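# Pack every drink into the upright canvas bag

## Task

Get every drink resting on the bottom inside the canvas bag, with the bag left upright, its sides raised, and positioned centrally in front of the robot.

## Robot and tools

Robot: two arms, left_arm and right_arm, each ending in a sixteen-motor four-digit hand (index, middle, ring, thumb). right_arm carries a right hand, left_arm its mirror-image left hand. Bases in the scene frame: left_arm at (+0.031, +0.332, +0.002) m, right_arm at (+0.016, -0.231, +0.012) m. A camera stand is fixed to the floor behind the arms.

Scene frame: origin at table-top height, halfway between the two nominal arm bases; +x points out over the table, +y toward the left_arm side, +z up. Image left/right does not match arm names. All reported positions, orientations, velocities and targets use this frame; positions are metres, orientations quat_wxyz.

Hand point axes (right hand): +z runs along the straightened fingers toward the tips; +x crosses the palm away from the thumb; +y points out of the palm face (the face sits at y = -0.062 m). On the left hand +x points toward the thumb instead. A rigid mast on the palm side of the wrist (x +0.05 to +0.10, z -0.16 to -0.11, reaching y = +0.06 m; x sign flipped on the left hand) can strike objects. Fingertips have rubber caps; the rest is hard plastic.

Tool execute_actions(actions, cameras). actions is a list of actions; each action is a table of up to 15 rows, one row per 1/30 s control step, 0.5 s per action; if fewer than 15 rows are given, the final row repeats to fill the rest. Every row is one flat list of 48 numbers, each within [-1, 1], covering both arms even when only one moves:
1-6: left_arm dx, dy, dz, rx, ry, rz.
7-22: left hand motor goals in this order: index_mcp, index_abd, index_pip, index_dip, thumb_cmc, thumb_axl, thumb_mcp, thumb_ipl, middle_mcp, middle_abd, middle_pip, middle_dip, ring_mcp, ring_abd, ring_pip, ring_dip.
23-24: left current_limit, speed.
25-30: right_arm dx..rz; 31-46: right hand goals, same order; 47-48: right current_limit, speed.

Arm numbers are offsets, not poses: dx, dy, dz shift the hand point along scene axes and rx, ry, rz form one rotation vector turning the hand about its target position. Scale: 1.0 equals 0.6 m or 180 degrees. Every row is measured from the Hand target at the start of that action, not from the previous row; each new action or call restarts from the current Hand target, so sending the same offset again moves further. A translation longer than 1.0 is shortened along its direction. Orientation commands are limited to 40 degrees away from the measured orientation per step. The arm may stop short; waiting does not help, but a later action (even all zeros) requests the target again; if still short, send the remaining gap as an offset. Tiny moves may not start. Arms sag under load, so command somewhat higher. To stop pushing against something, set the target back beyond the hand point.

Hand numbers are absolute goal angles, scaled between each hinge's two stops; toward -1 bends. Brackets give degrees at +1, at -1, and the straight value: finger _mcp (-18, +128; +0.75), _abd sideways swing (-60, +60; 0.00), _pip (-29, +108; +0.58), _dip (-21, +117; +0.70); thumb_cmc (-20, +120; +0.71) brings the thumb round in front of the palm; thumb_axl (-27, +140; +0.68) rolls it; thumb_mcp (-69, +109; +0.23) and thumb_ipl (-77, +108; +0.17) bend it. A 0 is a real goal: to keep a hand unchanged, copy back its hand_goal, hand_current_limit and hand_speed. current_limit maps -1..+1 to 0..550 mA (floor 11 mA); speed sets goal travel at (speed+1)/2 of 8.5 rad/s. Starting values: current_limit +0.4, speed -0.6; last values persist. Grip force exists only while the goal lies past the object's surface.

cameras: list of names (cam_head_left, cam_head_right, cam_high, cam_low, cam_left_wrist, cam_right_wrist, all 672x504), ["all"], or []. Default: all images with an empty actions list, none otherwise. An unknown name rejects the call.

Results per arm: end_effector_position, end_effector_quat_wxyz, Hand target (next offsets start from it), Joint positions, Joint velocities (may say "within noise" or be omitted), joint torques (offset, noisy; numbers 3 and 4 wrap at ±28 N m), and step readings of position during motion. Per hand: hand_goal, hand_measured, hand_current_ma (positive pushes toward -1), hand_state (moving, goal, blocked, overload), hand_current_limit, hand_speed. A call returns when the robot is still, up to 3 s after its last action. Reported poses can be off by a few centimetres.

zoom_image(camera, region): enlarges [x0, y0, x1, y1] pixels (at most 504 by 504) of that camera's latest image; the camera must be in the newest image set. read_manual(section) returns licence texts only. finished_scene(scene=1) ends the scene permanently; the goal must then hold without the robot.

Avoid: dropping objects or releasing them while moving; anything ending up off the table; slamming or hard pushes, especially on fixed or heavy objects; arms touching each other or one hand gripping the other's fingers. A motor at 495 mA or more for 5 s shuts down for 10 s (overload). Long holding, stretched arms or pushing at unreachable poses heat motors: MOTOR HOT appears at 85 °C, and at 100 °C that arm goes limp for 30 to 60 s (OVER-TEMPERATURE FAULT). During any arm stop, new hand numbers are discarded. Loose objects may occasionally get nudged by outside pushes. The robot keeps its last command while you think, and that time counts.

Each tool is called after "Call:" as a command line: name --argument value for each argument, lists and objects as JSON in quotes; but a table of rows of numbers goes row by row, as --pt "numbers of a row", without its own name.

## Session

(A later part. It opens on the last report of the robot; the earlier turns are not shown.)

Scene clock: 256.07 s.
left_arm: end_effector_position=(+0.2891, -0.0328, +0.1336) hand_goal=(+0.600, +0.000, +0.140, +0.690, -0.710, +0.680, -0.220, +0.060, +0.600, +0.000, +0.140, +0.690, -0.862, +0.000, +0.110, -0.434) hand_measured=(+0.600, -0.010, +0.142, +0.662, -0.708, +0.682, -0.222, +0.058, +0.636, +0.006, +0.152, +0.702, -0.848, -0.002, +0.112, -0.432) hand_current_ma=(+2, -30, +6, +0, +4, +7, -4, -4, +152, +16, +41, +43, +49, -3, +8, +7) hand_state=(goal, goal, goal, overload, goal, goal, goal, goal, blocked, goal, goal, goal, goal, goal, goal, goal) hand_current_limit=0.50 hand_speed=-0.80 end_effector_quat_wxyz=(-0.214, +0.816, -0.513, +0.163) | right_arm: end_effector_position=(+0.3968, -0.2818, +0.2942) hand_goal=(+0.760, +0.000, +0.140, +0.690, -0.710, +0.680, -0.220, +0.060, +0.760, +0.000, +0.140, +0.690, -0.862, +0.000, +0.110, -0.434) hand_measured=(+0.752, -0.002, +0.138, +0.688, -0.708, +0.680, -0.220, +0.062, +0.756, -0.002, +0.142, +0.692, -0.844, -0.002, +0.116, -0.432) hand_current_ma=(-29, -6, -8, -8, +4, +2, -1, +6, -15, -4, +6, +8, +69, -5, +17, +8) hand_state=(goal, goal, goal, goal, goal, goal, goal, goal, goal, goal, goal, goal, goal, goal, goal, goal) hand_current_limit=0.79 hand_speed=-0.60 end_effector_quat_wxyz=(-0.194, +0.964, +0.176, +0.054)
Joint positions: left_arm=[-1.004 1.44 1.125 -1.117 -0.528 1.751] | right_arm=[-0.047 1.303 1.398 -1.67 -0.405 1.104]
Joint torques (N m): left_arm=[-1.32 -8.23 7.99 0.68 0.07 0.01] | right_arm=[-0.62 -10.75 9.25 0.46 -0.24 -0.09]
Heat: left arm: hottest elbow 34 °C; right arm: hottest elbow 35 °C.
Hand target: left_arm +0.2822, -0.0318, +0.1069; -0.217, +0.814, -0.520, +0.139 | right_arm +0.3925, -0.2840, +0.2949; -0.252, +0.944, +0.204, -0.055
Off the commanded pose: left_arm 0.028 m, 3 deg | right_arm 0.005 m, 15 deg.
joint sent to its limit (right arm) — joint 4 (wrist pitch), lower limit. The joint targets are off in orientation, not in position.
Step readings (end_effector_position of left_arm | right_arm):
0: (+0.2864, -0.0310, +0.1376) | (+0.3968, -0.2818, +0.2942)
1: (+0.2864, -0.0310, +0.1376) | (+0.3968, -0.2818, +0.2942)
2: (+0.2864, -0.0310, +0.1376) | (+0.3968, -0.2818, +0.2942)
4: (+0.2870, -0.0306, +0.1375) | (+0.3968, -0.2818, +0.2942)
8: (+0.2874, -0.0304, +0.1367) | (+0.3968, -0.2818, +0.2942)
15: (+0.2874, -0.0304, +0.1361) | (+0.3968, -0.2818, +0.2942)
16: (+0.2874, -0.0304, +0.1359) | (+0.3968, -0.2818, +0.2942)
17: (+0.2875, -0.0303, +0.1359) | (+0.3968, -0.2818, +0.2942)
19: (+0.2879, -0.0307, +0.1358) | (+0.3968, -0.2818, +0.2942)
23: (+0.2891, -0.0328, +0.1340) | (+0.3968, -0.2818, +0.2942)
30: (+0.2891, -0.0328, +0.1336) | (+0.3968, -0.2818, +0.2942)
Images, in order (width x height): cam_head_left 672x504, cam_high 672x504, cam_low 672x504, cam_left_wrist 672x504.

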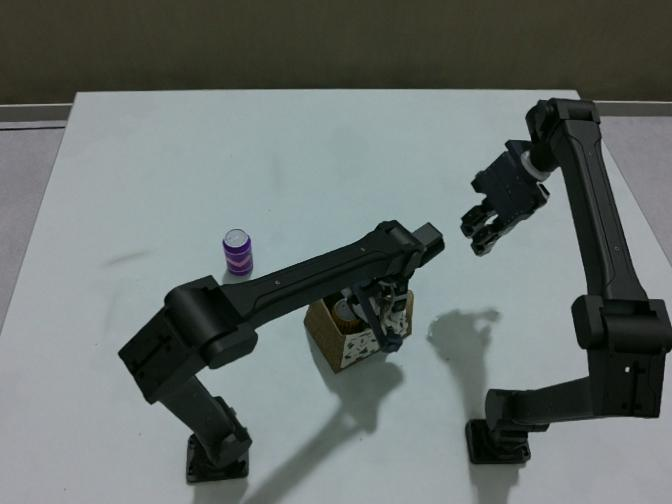

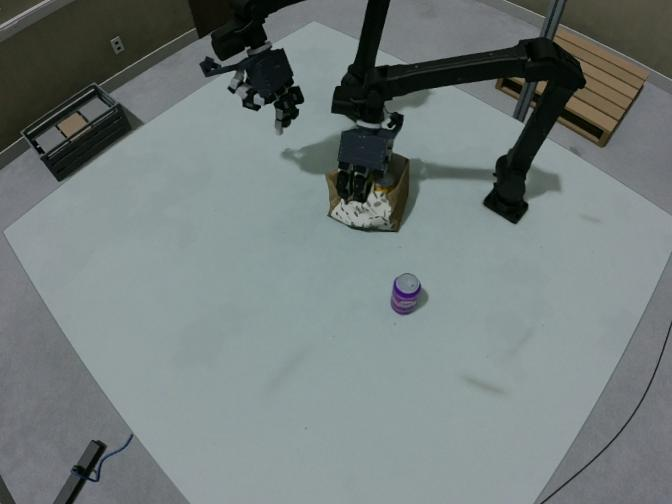

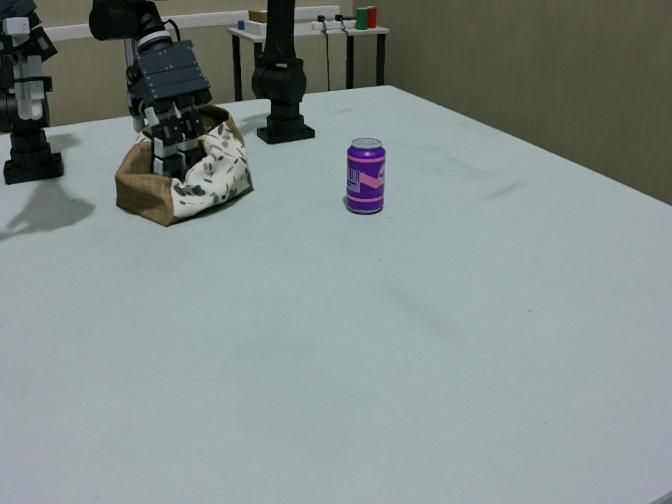

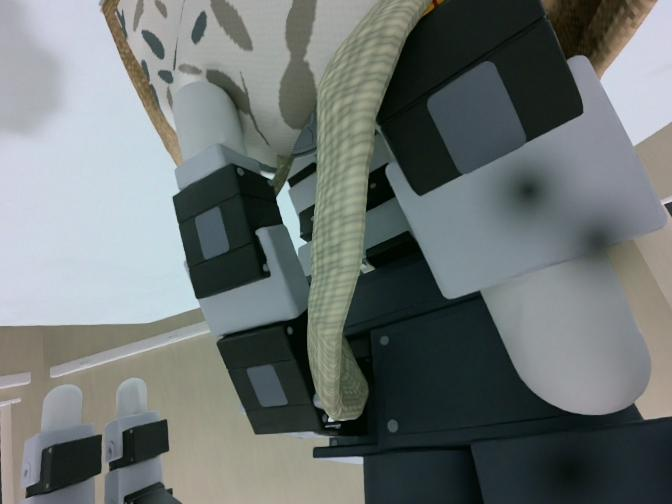

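Call:
execute_actions --actions '[[[0.0,0.0,-0.035,0,0,0,0.62,0,0.14,0.69,-0.71,0.68,-0.22,0.06,0.62,0,0.14,0.69,-0.863,0,0.11,-0.435,0.5,-0.8,0,0,0.0,0,0,0,0.76,0,0.14,0.69,-0.71,0.68,-0.22,0.06,0.76,0,0.14,0.69,-0.863,0,0.11,-0.435,0.79,-0.6]]]' --cameras '["cam_low","cam_left_wrist","cam_high","cam_head_left"]'

Call:
zoom_image --camera "cam_low" --region '[90, 20, 290, 240]'

Call:
zoom_image --camera "cam_head_left" --region '[290, 240, 430, 380]'

Scene clock: 257.13 s.
left_arm: end_effector_position=(+0.2869, -0.0345, +0.1181) hand_goal=(+0.620, +0.000, +0.140, +0.690, -0.710, +0.680, -0.220, +0.060, +0.620, +0.000, +0.140, +0.690, -0.862, +0.000, +0.110, -0.434) hand_measured=(+0.624, -0.016, +0.140, +0.662, -0.708, +0.682, -0.214, +0.060, +0.606, +0.008, +0.136, +0.694, -0.866, -0.002, +0.108, -0.432) hand_current_ma=(+15, -52, +0, +0, +7, +6, +24, +3, -50, +21, -11, +11, -15, -3, -4, +7) hand_state=(goal, goal, goal, overload, goal, goal, goal, goal, goal, goal, goal, goal, goal, goal, goal, goal) hand_current_limit=0.50 hand_speed=-0.80 end_effector_quat_wxyz=(-0.209, +0.816, -0.513, +0.164) | right_arm: end_effector_position=(+0.3968, -0.2818, +0.2942) hand_goal=(+0.760, +0.000, +0.140, +0.690, -0.710, +0.680, -0.220, +0.060, +0.760, +0.000, +0.140, +0.690, -0.862, +0.000, +0.110, -0.434) hand_measured=(+0.752, -0.002, +0.138, +0.688, -0.708, +0.680, -0.220, +0.062, +0.756, -0.002, +0.142, +0.692, -0.844, -0.002, +0.116, -0.432) hand_current_ma=(-29, -6, -8, -8, +4, +2, -1, +6, -15, -4, +6, +8, +69, -5, +17, +8) hand_state=(goal, goal, goal, goal, goal, goal, goal, goal, goal, goal, goal, goal, goal, goal, goal, goal) hand_current_limit=0.79 hand_speed=-0.60 end_effector_quat_wxyz=(-0.194, +0.964, +0.176, +0.054)
Joint positions: left_arm=[-1.006 1.45 1.092 -1.068 -0.52 1.75] | right_arm=[-0.047 1.303 1.398 -1.67 -0.405 1.104]
Joint torques (N m): left_arm=[-1.2 -7.3 7.61 1.02 -0.29 0.02] | right_arm=[0.32 -10.17 9.28 0.59 -0.18 -0.06]
Heat: left arm: hottest elbow 34 °C; right arm: hottest elbow 35 °C.
Hand target: left_arm +0.2821, -0.0319, +0.0859; -0.218, +0.814, -0.520, +0.139 | right_arm +0.3925, -0.2840, +0.2949; -0.252, +0.944, +0.204, -0.055
Off the commanded pose: left_arm 0.033 m, 3 deg | right_arm 0.005 m, 15 deg.
joint sent to its limit (right arm) — joint 4 (wrist pitch), lower limit. The joint targets are off in orientation, not in position.
Step readings (end_effector_position of left_arm | right_arm):
0: (+0.2891, -0.0328, +0.1336) | (+0.3968, -0.2818, +0.2942)
1: (+0.2890, -0.0328, +0.1335) | (+0.3968, -0.2818, +0.2942)
2: (+0.2891, -0.0328, +0.1326) | (+0.3968, -0.2818, +0.2942)
4: (+0.2890, -0.0328, +0.1295) | (+0.3968, -0.2818, +0.2942)
8: (+0.2881, -0.0323, +0.1248) | (+0.3968, -0.2818, +0.2942)
15: (+0.2869, -0.0345, +0.1181) | (+0.3968, -0.2818, +0.2942)
Images, in order (width x height): cam_head_left 672x504, cam_high 672x504, cam_low 672x504, cam_left_wrist 672x504.

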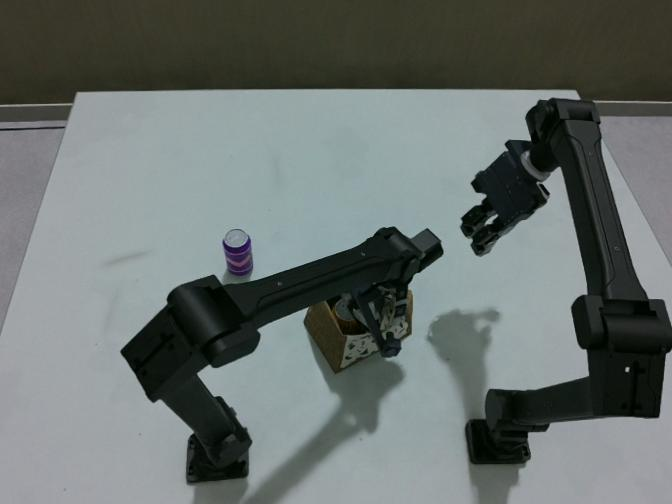

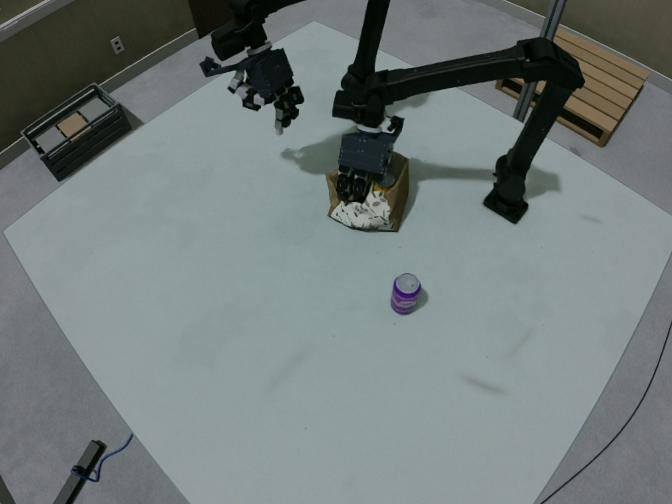

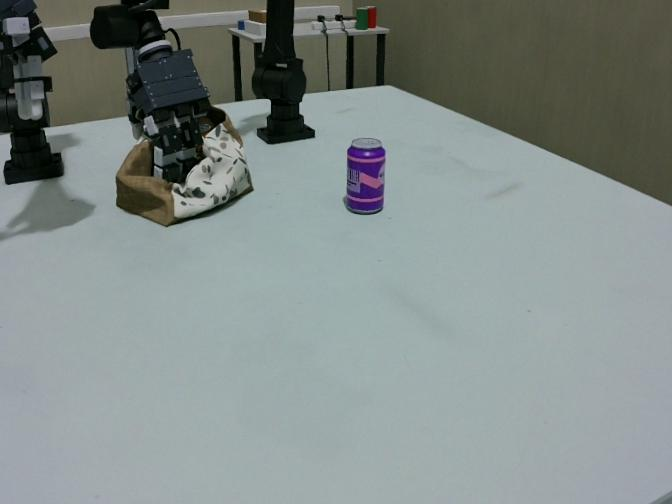

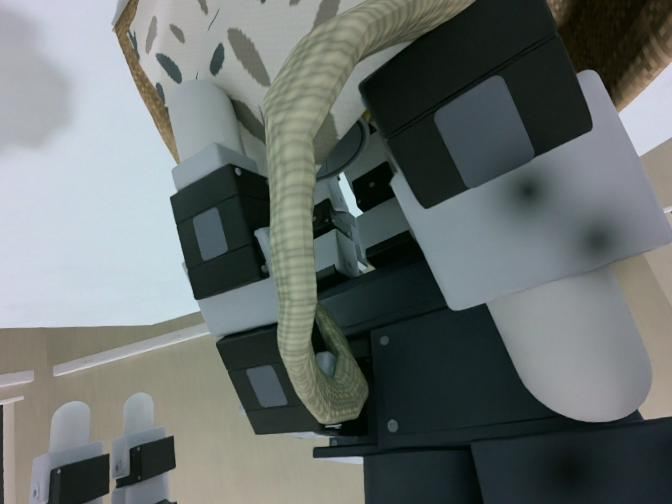

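Scaled by 2.291.

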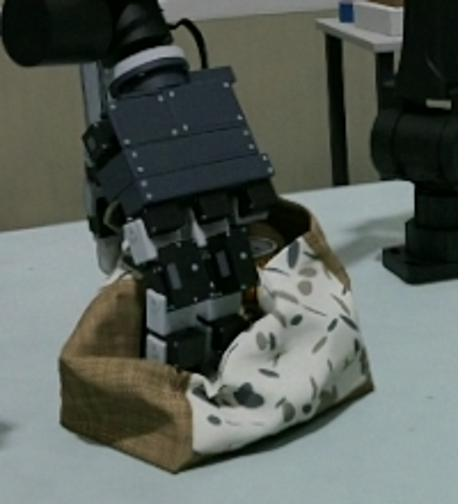

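Scaled by 3.600.

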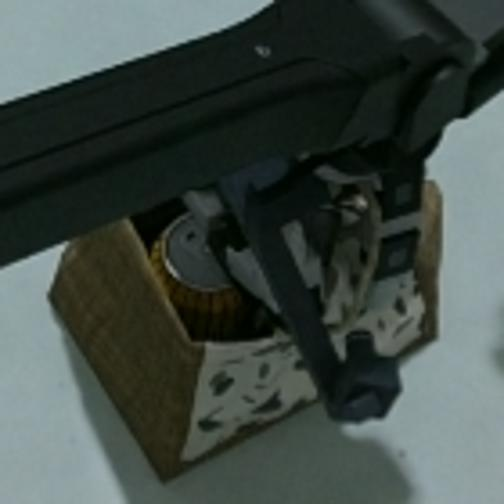

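Call:
execute_actions --actions '[[[0.0,0.0,-0.035,0,0,0,0.66,0,0.14,0.69,-0.71,0.68,-0.22,0.06,0.66,0,0.14,0.69,-0.863,0,0.11,-0.435,0.5,-0.8,0,0,0.0,0,0,0,0.76,0,0.14,0.69,-0.71,0.68,-0.22,0.06,0.76,0,0.14,0.69,-0.863,0,0.11,-0.435,0.79,-0.6]]]' --cameras '["cam_low","cam_left_wrist","cam_high","cam_head_left"]'

Call:
zoom_image --camera "cam_low" --region '[90, 20, 290, 240]'

Call:
zoom_image --camera "cam_head_left" --region '[290, 240, 430, 380]'

Scene clock: 258.33 s.
left_arm: end_effector_position=(+0.2867, -0.0357, +0.1151) hand_goal=(+0.660, +0.000, +0.140, +0.690, -0.710, +0.680, -0.220, +0.060, +0.660, +0.000, +0.140, +0.690, -0.862, +0.000, +0.110, -0.434) hand_measured=(+0.656, -0.020, +0.140, +0.646, -0.706, +0.682, -0.214, +0.062, +0.616, -0.002, +0.130, +0.694, -0.894, -0.002, +0.120, -0.436) hand_current_ma=(-16, -62, -2, +0, +11, +4, +30, +5, -191, -5, -31, +10, -134, -3, +36, -5) hand_state=(goal, goal, goal, overload, goal, goal, goal, goal, blocked, goal, goal, goal, blocked, goal, goal, goal) hand_current_limit=0.50 hand_speed=-0.80 end_effector_quat_wxyz=(-0.208, +0.811, -0.519, +0.170) | right_arm: end_effector_position=(+0.3968, -0.2818, +0.2942) hand_goal=(+0.760, +0.000, +0.140, +0.690, -0.710, +0.680, -0.220, +0.060, +0.760, +0.000, +0.140, +0.690, -0.862, +0.000, +0.110, -0.434) hand_measured=(+0.752, -0.002, +0.138, +0.688, -0.708, +0.680, -0.220, +0.062, +0.756, -0.002, +0.142, +0.692, -0.844, -0.002, +0.116, -0.432) hand_current_ma=(-29, -6, -8, -8, +4, +2, -1, +6, -15, -4, +6, +8, +69, -5, +17, +8) hand_state=(goal, goal, goal, goal, goal, goal, goal, goal, goal, goal, goal, goal, goal, goal, goal, goal) hand_current_limit=0.79 hand_speed=-0.60 end_effector_quat_wxyz=(-0.194, +0.964, +0.176, +0.054)
Joint positions: left_arm=[-1.009 1.449 1.081 -1.042 -0.522 1.768] | right_arm=[-0.047 1.303 1.398 -1.67 -0.405 1.104]
Joint torques (N m): left_arm=[-0.91 -5.6 5.42 2.18 -0.22 -0.19] | right_arm=[-0.15 -10.87 9.03 0.59 -0.22 -0.08]
Heat: left arm: hottest elbow 34 °C; right arm: hottest elbow 34 °C.
Hand target: left_arm +0.2822, -0.0319, +0.0650; -0.217, +0.814, -0.520, +0.139 | right_arm +0.3925, -0.2840, +0.2949; -0.252, +0.944, +0.204, -0.055
Off the commanded pose: left_arm 0.050 m, 4 deg | right_arm 0.005 m, 15 deg.
joint sent to its limit (right arm) — joint 4 (wrist pitch), lower limit. The joint targets are off in orientation, not in position.
Step readings (end_effector_position of left_arm | right_arm):
0: (+0.2869, -0.0345, +0.1181) | (+0.3968, -0.2818, +0.2942)
1: (+0.2869, -0.0346, +0.1180) | (+0.3968, -0.2818, +0.2942)
2: (+0.2871, -0.0349, +0.1174) | (+0.3968, -0.2818, +0.2942)
4: (+0.2869, -0.0355, +0.1158) | (+0.3968, -0.2818, +0.2942)
8: (+0.2867, -0.0358, +0.1151) | (+0.3968, -0.2818, +0.2942)
15: (+0.2866, -0.0357, +0.1150) | (+0.3968, -0.2818, +0.2942)
Images, in order (width x height): cam_head_left 672x504, cam_high 672x504, cam_low 672x504, cam_left_wrist 672x504.

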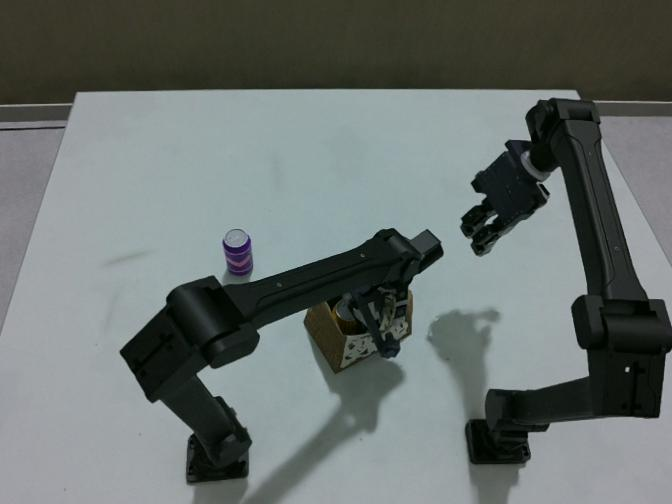

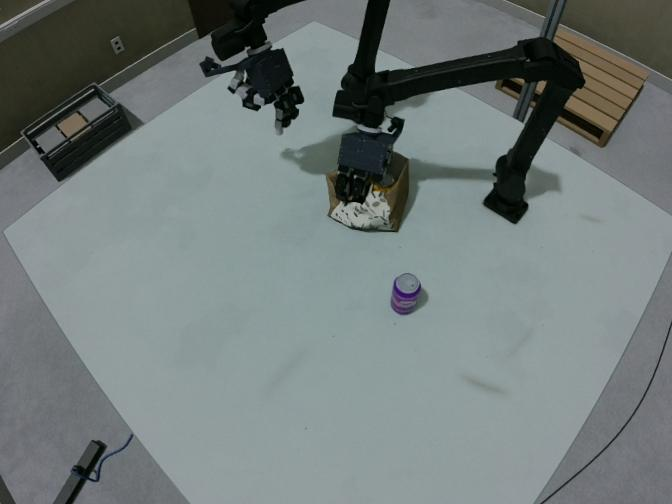

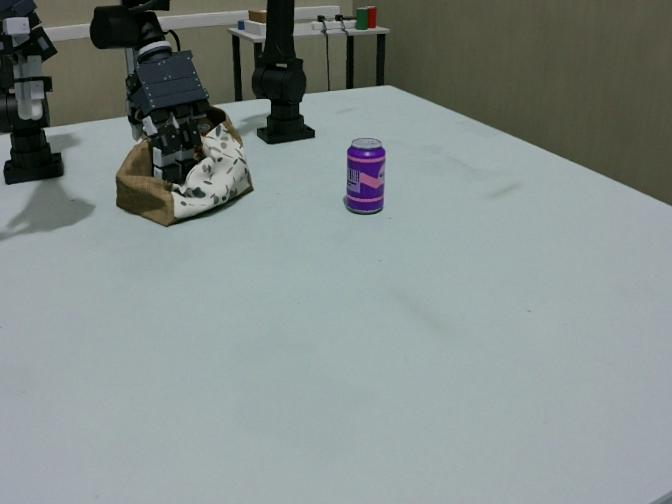

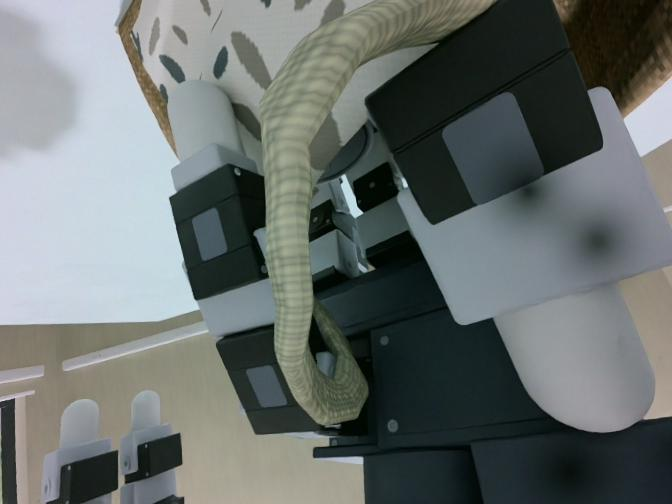

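Scaled by 2.291.

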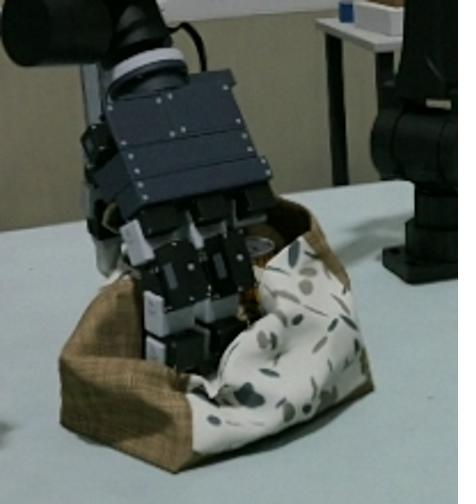

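Scaled by 3.600.

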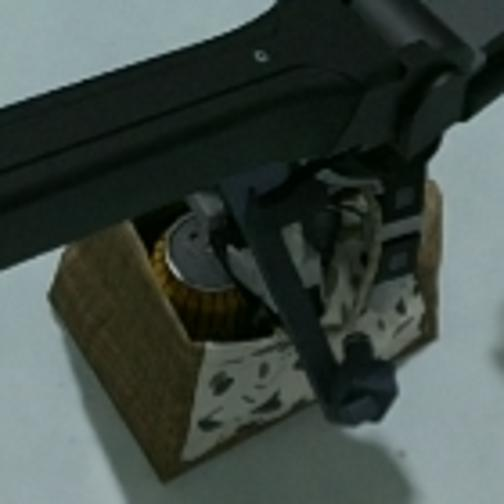

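Call:
execute_actions --actions '[[[0.0,0.0,0.11,0,0,0,0.66,0,0.14,0.69,-0.71,0.68,-0.22,0.06,0.66,0,0.14,0.69,-0.863,0,0.11,-0.435,0.79,-0.8,0,0,0.0,0,0,0,0.76,0,0.14,0.69,-0.71,0.68,-0.22,0.06,0.76,0,0.14,0.69,-0.863,0,0.11,-0.435,0.79,-0.6]],[[0.01,0.0,0.06,0,0,0,0.76,0,0.14,0.69,-0.71,0.68,-0.22,0.06,0.76,0,0.14,0.69,-0.863,0,0.11,-0.435,0.79,-0.8,0,0,0.0,0,0,0,0.76,0,0.14,0.69,-0.71,0.68,-0.22,0.06,0.76,0,0.14,0.69,-0.863,0,0.11,-0.435,0.79,-0.6]]]' --cameras '["cam_low","cam_left_wrist","cam_high","cam_head_left"]'

Call:
zoom_image --camera "cam_low" --region '[90, 20, 290, 240]'

Call:
zoom_image --camera "cam_head_left" --region '[290, 240, 430, 380]'

Scene clock: 261.80 s.
left_arm: end_effector_position=(+0.2766, -0.0239, +0.1475) hand_goal=(+0.760, +0.000, +0.140, +0.690, -0.710, +0.680, -0.220, +0.060, +0.760, +0.000, +0.140, +0.690, -0.862, +0.000, +0.110, -0.434) hand_measured=(+0.746, +0.002, +0.140, +0.646, -0.706, +0.684, -0.220, +0.062, +0.742, +0.008, +0.136, +0.688, -0.854, -0.002, +0.114, -0.436) hand_current_ma=(-50, +4, -3, +0, +15, +13, +3, +5, -71, +26, -14, -3, +32, -3, +14, -7) hand_state=(goal, goal, goal, overload, goal, goal, goal, goal, goal, goal, goal, goal, goal, goal, goal, goal) hand_current_limit=0.79 hand_speed=-0.80 end_effector_quat_wxyz=(-0.223, +0.812, -0.525, +0.124) | right_arm: end_effector_position=(+0.3968, -0.2818, +0.2942) hand_goal=(+0.760, +0.000, +0.140, +0.690, -0.710, +0.680, -0.220, +0.060, +0.760, +0.000, +0.140, +0.690, -0.862, +0.000, +0.110, -0.434) hand_measured=(+0.752, -0.002, +0.138, +0.688, -0.708, +0.680, -0.220, +0.062, +0.756, -0.002, +0.142, +0.692, -0.844, -0.002, +0.116, -0.432) hand_current_ma=(-29, -6, -8, -8, +4, +2, -1, +6, -15, -4, +6, +8, +69, -5, +17, +8) hand_state=(goal, goal, goal, goal, goal, goal, goal, goal, goal, goal, goal, goal, goal, goal, goal, goal) hand_current_limit=0.79 hand_speed=-0.60 end_effector_quat_wxyz=(-0.194, +0.964, +0.176, +0.054)
Joint positions: left_arm=[-1.009 1.447 1.178 -1.247 -0.513 1.747] | right_arm=[-0.047 1.303 1.398 -1.67 -0.405 1.104]
Joint torques (N m): left_arm=[0.09 -12.34 14.02 -0.44 -0.59 0.23] | right_arm=[-0.79 -10.4 9.11 0.51 -0.21 -0.09]
Heat: left arm: hottest elbow 34 °C; right arm: hottest elbow 34 °C.
Hand target: left_arm +0.2883, -0.0318, +0.1670; -0.218, +0.814, -0.520, +0.139 | right_arm +0.3925, -0.2840, +0.2949; -0.252, +0.944, +0.204, -0.055
Off the commanded pose: left_arm 0.024 m, 2 deg | right_arm 0.005 m, 15 deg.
joint sent to its limit (right arm) — joint 4 (wrist pitch), lower limit. The joint targets are off in orientation, not in position.
Step readings (end_effector_position of left_arm | right_arm):
0: (+0.2867, -0.0357, +0.1151) | (+0.3968, -0.2818, +0.2942)
1: (+0.2867, -0.0357, +0.1152) | (+0.3968, -0.2818, +0.2942)
2: (+0.2861, -0.0349, +0.1160) | (+0.3968, -0.2818, +0.2942)
4: (+0.2837, -0.0331, +0.1180) | (+0.3968, -0.2818, +0.2942)
8: (+0.2798, -0.0273, +0.1216) | (+0.3968, -0.2818, +0.2942)
15: (+0.2780, -0.0246, +0.1236) | (+0.3968, -0.2818, +0.2942)
16: (+0.2781, -0.0247, +0.1241) | (+0.3968, -0.2818, +0.2942)
17: (+0.2775, -0.0241, +0.1256) | (+0.3968, -0.2818, +0.2942)
19: (+0.2765, -0.0234, +0.1309) | (+0.3968, -0.2818, +0.2942)
23: (+0.2772, -0.0248, +0.1432) | (+0.3968, -0.2818, +0.2942)
30: (+0.2767, -0.0240, +0.1471) | (+0.3968, -0.2818, +0.2942)
Images, in order (width x height): cam_head_left 672x504, cam_high 672x504, cam_low 672x504, cam_left_wrist 672x504.

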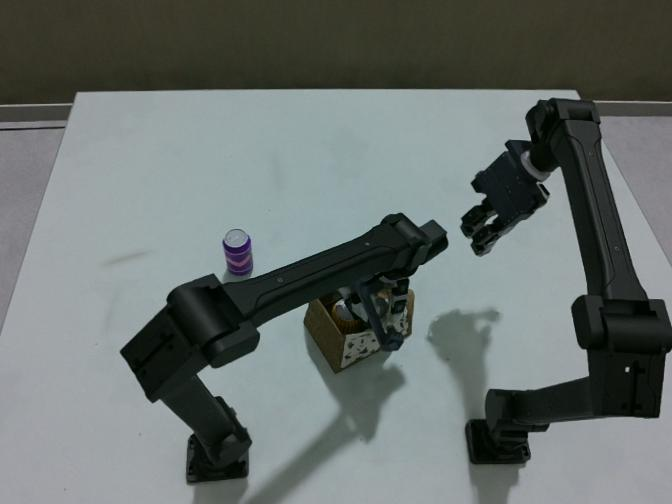

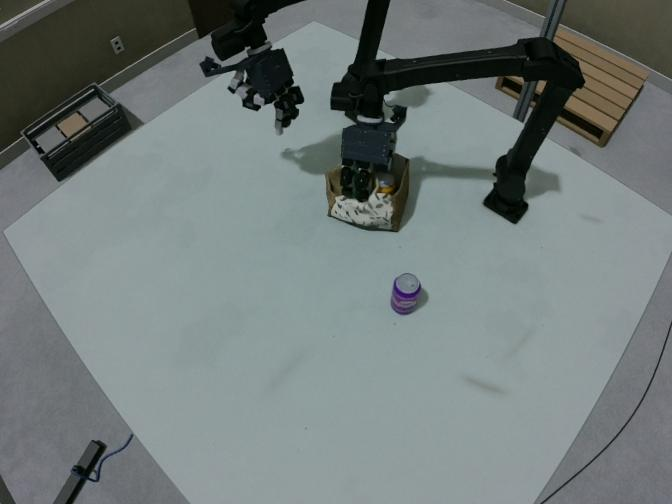

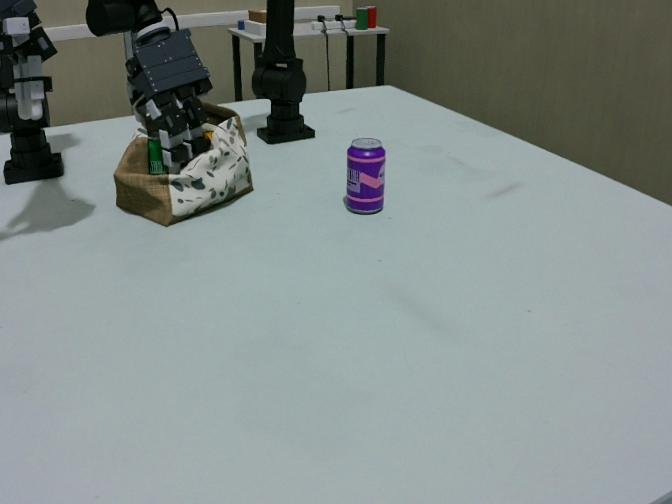

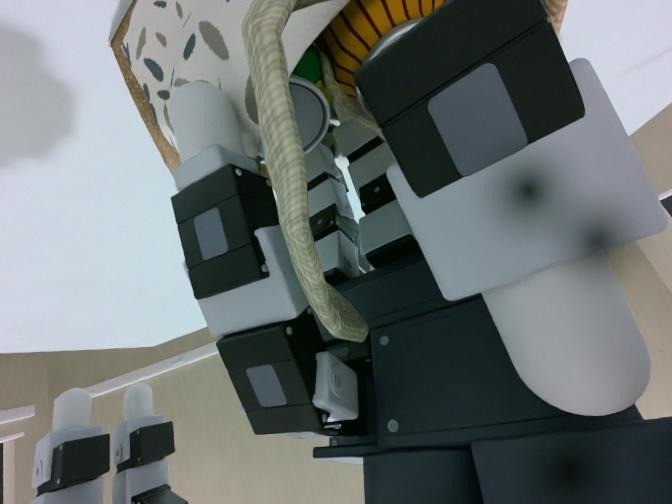

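Scaled by 2.291.

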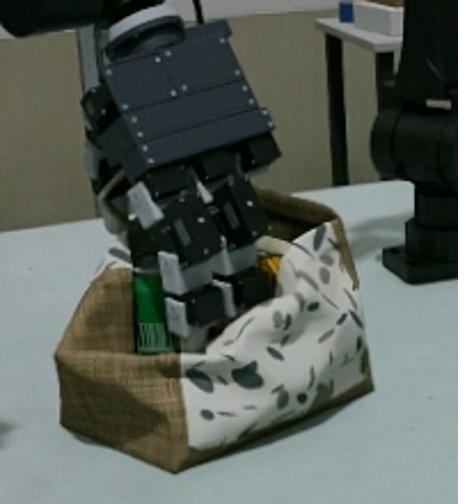

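Scaled by 3.600.

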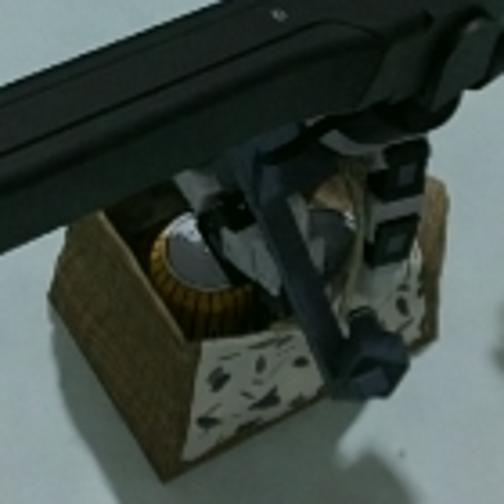

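Call:
execute_actions --actions '[[[0.0,0.0,0.03,0,0,0,0.95,0,0.14,0.69,-0.71,0.68,-0.22,0.06,0.95,0,0.14,0.69,-0.863,0,0.11,-0.435,0.79,-0.6,0,0,0.0,0,0,0,0.76,0,0.14,0.69,-0.71,0.68,-0.22,0.06,0.76,0,0.14,0.69,-0.863,0,0.11,-0.435,0.79,-0.6]],[[0.0,0.0,0.05,0,0,0,0.95,0,0.3,0.69,-0.71,0.68,-0.22,0.06,0.95,0,0.3,0.69,-0.863,0,0.11,-0.435,0.79,-0.6,0,0,0.0,0,0,0,0.76,0,0.14,0.69,-0.71,0.68,-0.22,0.06,0.76,0,0.14,0.69,-0.863,0,0.11,-0.435,0.79,-0.6]]]' --cameras '["cam_low","cam_left_wrist","cam_high","cam_head_left"]'

Call:
zoom_image --camera "cam_low" --region '[90, 20, 290, 240]'

Call:
zoom_image --camera "cam_high" --region '[290, 80, 450, 240]'

Scene clock: 263.53 s.
left_arm: end_effector_position=(+0.2775, -0.0252, +0.1974) hand_goal=(+0.950, +0.000, +0.300, +0.690, -0.710, +0.680, -0.220, +0.060, +0.950, +0.000, +0.300, +0.690, -0.862, +0.000, +0.110, -0.434) hand_measured=(+0.934, -0.002, +0.296, +0.432, -0.706, +0.682, -0.220, +0.062, +0.934, +0.000, +0.294, +0.686, -0.852, -0.002, +0.114, -0.436) hand_current_ma=(-63, -7, -14, +0, +10, +11, +2, +5, -63, -2, -18, -11, +33, -3, +14, -7) hand_state=(goal, goal, goal, overload, goal, goal, goal, goal, goal, goal, goal, goal, goal, goal, goal, goal) hand_current_limit=0.79 hand_speed=-0.60 end_effector_quat_wxyz=(-0.223, +0.810, -0.527, +0.125) | right_arm: end_effector_position=(+0.3968, -0.2818, +0.2942) hand_goal=(+0.760, +0.000, +0.140, +0.690, -0.710, +0.680, -0.220, +0.060, +0.760, +0.000, +0.140, +0.690, -0.862, +0.000, +0.110, -0.434) hand_measured=(+0.752, -0.002, +0.138, +0.688, -0.708, +0.680, -0.220, +0.062, +0.756, -0.002, +0.142, +0.692, -0.844, -0.002, +0.116, -0.432) hand_current_ma=(-29, -6, -8, -8, +4, +2, -1, +6, -15, -4, +6, +8, +69, -5, +17, +8) hand_state=(goal, goal, goal, goal, goal, goal, goal, goal, goal, goal, goal, goal, goal, goal, goal, goal) hand_current_limit=0.79 hand_speed=-0.60 end_effector_quat_wxyz=(-0.194, +0.964, +0.176, +0.054)
Joint positions: left_arm=[-1.009 1.423 1.286 -1.375 -0.513 1.755] | right_arm=[-0.047 1.303 1.398 -1.67 -0.405 1.104]
Joint torques (N m): left_arm=[0.03 -11.99 14.12 -0.29 -0.6 0.15] | right_arm=[0.03 -10.52 9.07 0.61 -0.23 -0.1]
Heat: left arm: hottest elbow 34 °C; right arm: hottest elbow 34 °C.
Hand target: left_arm +0.2881, -0.0319, +0.2149; -0.218, +0.814, -0.520, +0.139 | right_arm +0.3925, -0.2840, +0.2949; -0.252, +0.944, +0.204, -0.055
Off the commanded pose: left_arm 0.022 m, 2 deg | right_arm 0.005 m, 15 deg.
joint sent to its limit (right arm) — joint 4 (wrist pitch), lower limit. The joint targets are off in orientation, not in position.
Step readings (end_effector_position of left_arm | right_arm):
0: (+0.2766, -0.0239, +0.1475) | (+0.3968, -0.2818, +0.2942)
1: (+0.2766, -0.0238, +0.1477) | (+0.3968, -0.2818, +0.2942)
2: (+0.2761, -0.0233, +0.1483) | (+0.3968, -0.2818, +0.2942)
4: (+0.2748, -0.0224, +0.1508) | (+0.3968, -0.2818, +0.2942)
8: (+0.2724, -0.0207, +0.1547) | (+0.3968, -0.2818, +0.2942)
15: (+0.2723, -0.0205, +0.1571) | (+0.3968, -0.2818, +0.2942)
16: (+0.2724, -0.0206, +0.1575) | (+0.3968, -0.2818, +0.2942)
17: (+0.2720, -0.0200, +0.1590) | (+0.3968, -0.2818, +0.2942)
19: (+0.2711, -0.0193, +0.1643) | (+0.3968, -0.2818, +0.2942)
23: (+0.2734, -0.0221, +0.1819) | (+0.3968, -0.2818, +0.2942)
30: (+0.2779, -0.0257, +0.1975) | (+0.3968, -0.2818, +0.2942)
Images, in order (width x height): cam_head_left 672x504, cam_high 672x504, cam_low 672x504, cam_left_wrist 672x504.

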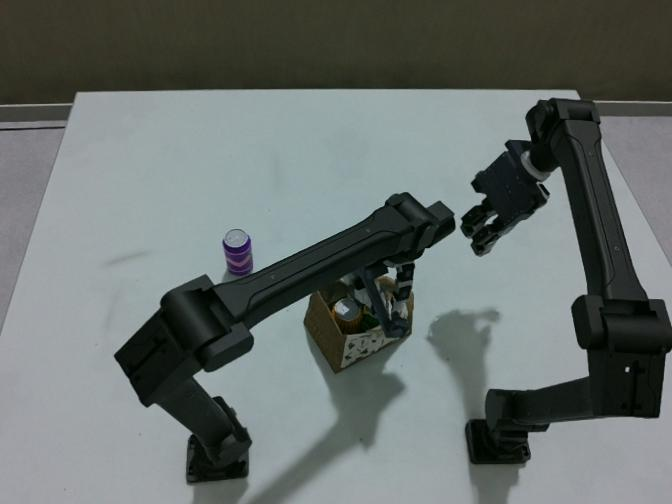

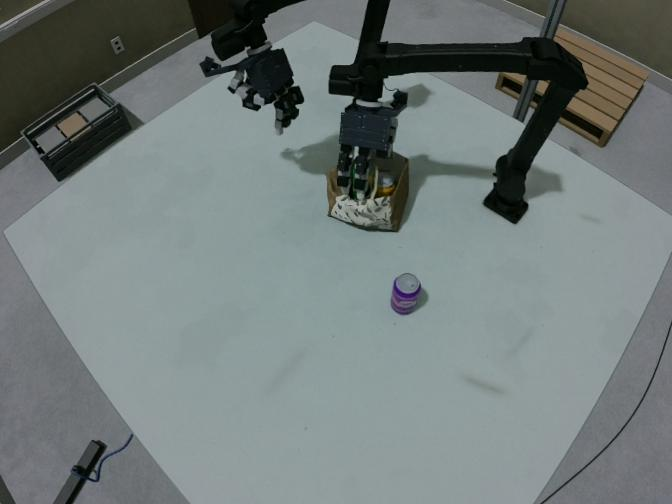

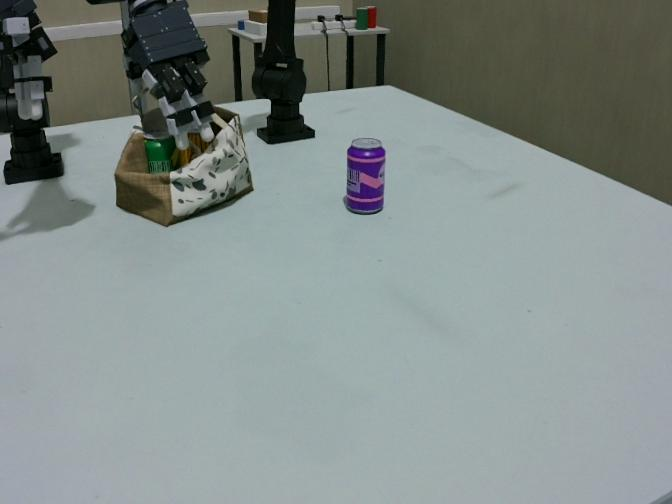

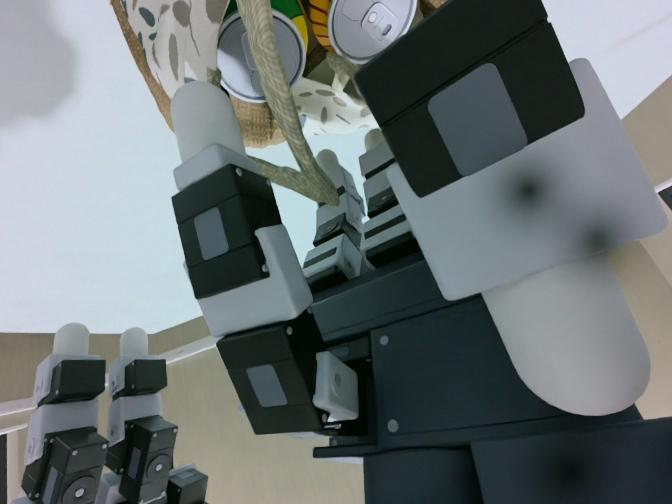

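Scaled by 2.291.

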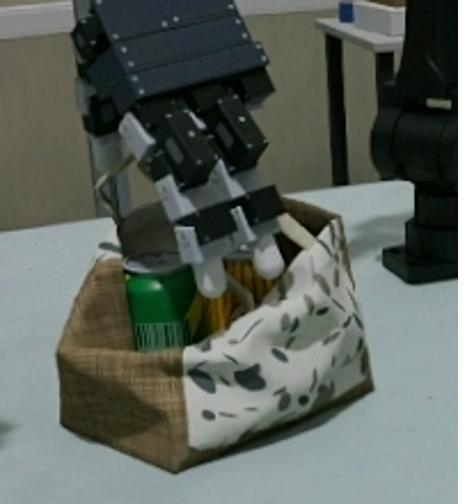

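Scaled by 3.150.

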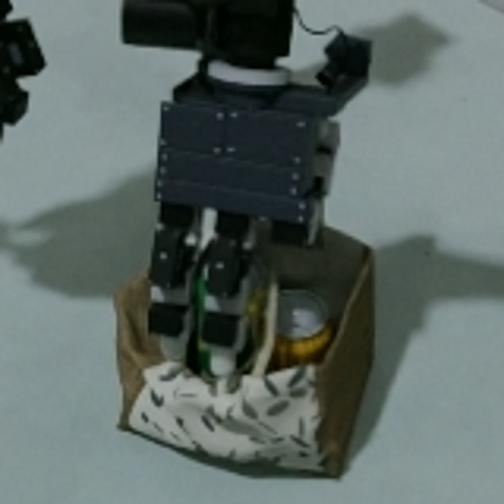

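Call:
execute_actions --actions '[[[0.0,0.0,0.08,0,0,0,0.6,0,0.6,0.8,0.2,0.68,0.23,0.17,0.6,0,0.6,0.8,-0.863,0,0.11,-0.435,0.79,-0.5,0,0,0.0,0,0,0,0.76,0,0.14,0.69,-0.71,0.68,-0.22,0.06,0.76,0,0.14,0.69,-0.863,0,0.11,-0.435,0.79,-0.6]],[[-0.03,-0.01,0.08,0,0,0,0.137,0,0.942,0.913,0.71,0.68,0.23,0.17,0.137,0,0.942,0.913,-0.863,0,0.11,-0.435,0.79,-0.5,0,0,0.0,0,0,0,0.76,0,0.14,0.69,-0.71,0.68,-0.22,0.06,0.76,0,0.14,0.69,-0.863,0,0.11,-0.435,0.79,-0.6]],[[-0.06,-0.03,0.02,0,0,0,0.137,0,0.942,0.913,0.71,0.68,0.23,0.17,0.137,0,0.942,0.913,-0.863,0,0.11,-0.435,0.79,-0.5,0,0,0.0,0,0,0,0.76,0,0.14,0.69,-0.71,0.68,-0.22,0.06,0.76,0,0.14,0.69,-0.863,0,0.11,-0.435,0.79,-0.6]],[[-0.03,-0.02,0,0,0,0,0.137,0,0.942,0.913,0.71,0.68,0.23,0.17,0.137,0,0.942,0.913,-0.863,0,0.11,-0.435,0.79,-0.5,0,0,0.0,0,0,0,0.76,0,0.14,0.69,-0.71,0.68,-0.22,0.06,0.76,0,0.14,0.69,-0.863,0,0.11,-0.435,0.79,-0.6]]]' --cameras '["cam_low","cam_left_wrist","cam_high","cam_head_left"]'

Call:
zoom_image --camera "cam_low" --region '[90, 20, 290, 240]'

Call:
zoom_image --camera "cam_head_left" --region '[280, 240, 440, 400]'

Call:
zoom_image --camera "cam_high" --region '[290, 80, 450, 240]'

Scene clock: 267.13 s.
left_arm: end_effector_position=(+0.2168, -0.0600, +0.2994) hand_goal=(+0.138, +0.000, +0.942, +0.914, +0.710, +0.680, +0.230, +0.170, +0.138, +0.000, +0.942, +0.914, -0.862, +0.000, +0.110, -0.434) hand_measured=(+0.140, -0.002, +0.938, +0.432, +0.700, +0.682, +0.222, +0.166, +0.140, +0.000, +0.938, +0.910, -0.852, -0.002, +0.114, -0.436) hand_current_ma=(+5, -5, -9, +0, -34, +9, -36, -13, +6, -2, -9, -9, +37, -3, +14, -7) hand_state=(goal, goal, goal, overload, goal, goal, goal, goal, goal, goal, goal, goal, goal, goal, goal, goal) hand_current_limit=0.79 hand_speed=-0.50 end_effector_quat_wxyz=(-0.207, +0.807, -0.534, +0.146) | right_arm: end_effector_position=(+0.3968, -0.2818, +0.2942) hand_goal=(+0.760, +0.000, +0.140, +0.690, -0.710, +0.680, -0.220, +0.060, +0.760, +0.000, +0.140, +0.690, -0.862, +0.000, +0.110, -0.434) hand_measured=(+0.752, -0.002, +0.138, +0.688, -0.708, +0.680, -0.220, +0.062, +0.756, -0.002, +0.142, +0.692, -0.844, -0.002, +0.116, -0.432) hand_current_ma=(-29, -6, -8, -8, +4, +2, -1, +6, -15, -4, +6, +8, +69, -5, +17, +8) hand_state=(goal, goal, goal, goal, goal, goal, goal, goal, goal, goal, goal, goal, goal, goal, goal, goal) hand_current_limit=0.79 hand_speed=-0.60 end_effector_quat_wxyz=(-0.194, +0.964, +0.176, +0.054)
Joint positions: left_arm=[-1.174 1.408 1.536 -1.671 -0.511 1.599] | right_arm=[-0.047 1.303 1.398 -1.67 -0.405 1.104]
Joint torques (N m): left_arm=[-1.44 -12.63 14.35 -0.28 -0.33 -0.07] | right_arm=[-0.79 -10.7 9.24 0.36 -0.16 -0.06]
Heat: left arm: hottest elbow 35 °C; right arm: hottest elbow 34 °C.
Hand target: left_arm +0.2162, -0.0678, +0.3228; -0.218, +0.814, -0.520, +0.139 | right_arm +0.3925, -0.2840, +0.2949; -0.252, +0.944, +0.204, -0.055
Off the commanded pose: left_arm 0.025 m, 2 deg | right_arm 0.005 m, 15 deg.
joint sent to its limit (left arm) — joint 4 (wrist pitch), lower limit. The joint targets are off in orientation, not in position.
joint sent to its limit (right arm) — joint 4 (wrist pitch), lower limit. The joint targets are off in orientation, not in position.
Step readings (end_effector_position of left_arm | right_arm):
0: (+0.2775, -0.0252, +0.1974) | (+0.3968, -0.2818, +0.2942)
1: (+0.2774, -0.0250, +0.1978) | (+0.3968, -0.2818, +0.2942)
2: (+0.2767, -0.0237, +0.1997) | (+0.3968, -0.2818, +0.2942)
4: (+0.2750, -0.0211, +0.2077) | (+0.3968, -0.2818, +0.2942)
8: (+0.2781, -0.0257, +0.2315) | (+0.3968, -0.2818, +0.2942)
15: (+0.2791, -0.0273, +0.2460) | (+0.3968, -0.2818, +0.2942)
16: (+0.2787, -0.0266, +0.2464) | (+0.3968, -0.2818, +0.2942)
17: (+0.2775, -0.0247, +0.2482) | (+0.3968, -0.2818, +0.2942)
19: (+0.2734, -0.0209, +0.2566) | (+0.3968, -0.2818, +0.2942)
23: (+0.2721, -0.0246, +0.2820) | (+0.3968, -0.2818, +0.2942)
30: (+0.2679, -0.0282, +0.2954) | (+0.3968, -0.2818, +0.2942)
31: (+0.2675, -0.0278, +0.2954) | (+0.3968, -0.2818, +0.2942)
32: (+0.2665, -0.0281, +0.2954) | (+0.3968, -0.2818, +0.2942)
34: (+0.2604, -0.0311, +0.2955) | (+0.3968, -0.2818, +0.2942)
38: (+0.2406, -0.0425, +0.2967) | (+0.3968, -0.2818, +0.2942)
45: (+0.2298, -0.0487, +0.2988) | (+0.3968, -0.2818, +0.2942)
46: (+0.2299, -0.0488, +0.2988) | (+0.3968, -0.2818, +0.2942)
47: (+0.2297, -0.0494, +0.2989) | (+0.3968, -0.2818, +0.2942)
49: (+0.2281, -0.0511, +0.2990) | (+0.3968, -0.2818, +0.2942)
53: (+0.2214, -0.0561, +0.2992) | (+0.3968, -0.2818, +0.2942)
60: (+0.2166, -0.0597, +0.2993) | (+0.3968, -0.2818, +0.2942)
Images, in order (width x height): cam_head_left 672x504, cam_high 672x504, cam_low 672x504, cam_left_wrist 672x504.

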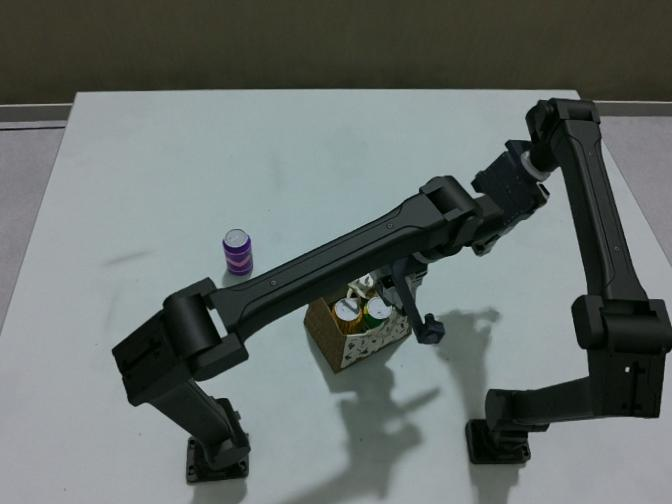

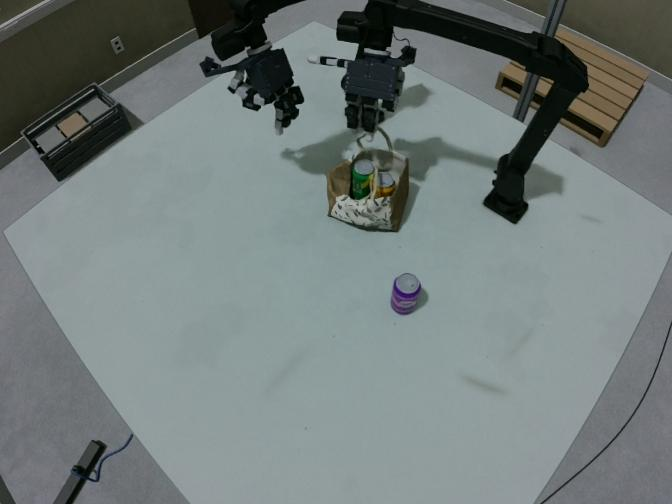

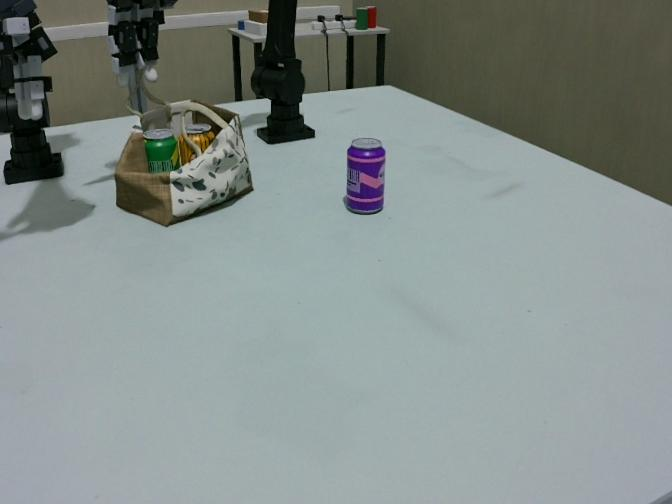

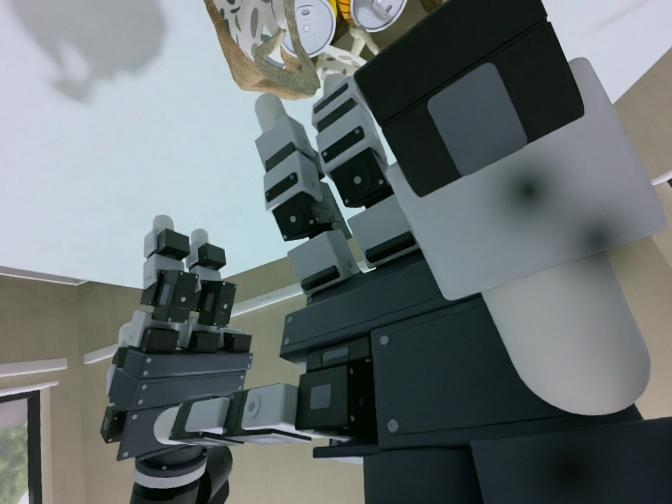

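Scaled by 2.291.

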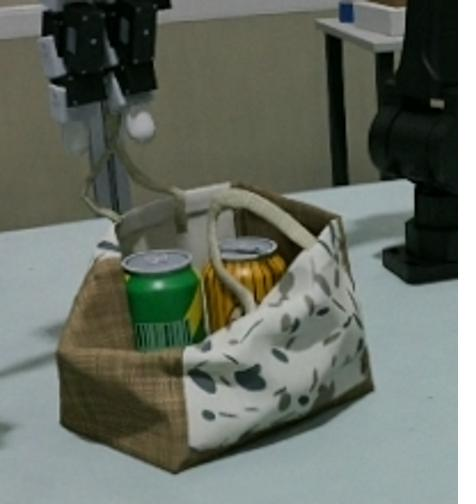

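Scaled by 3.150.

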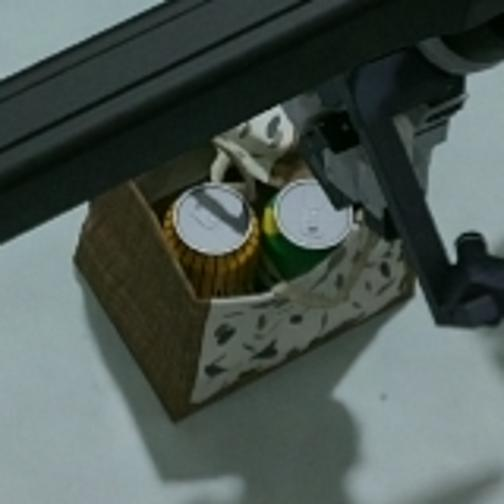

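Scaled by 3.150.

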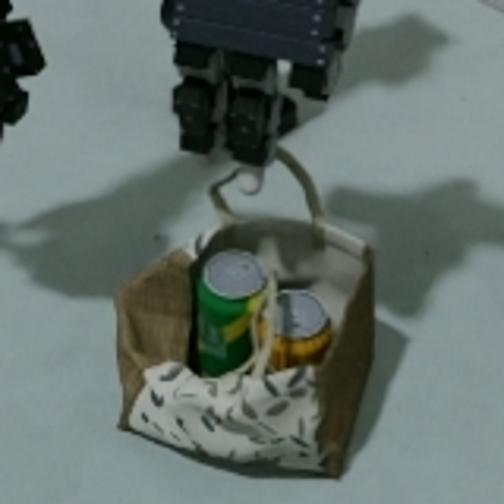

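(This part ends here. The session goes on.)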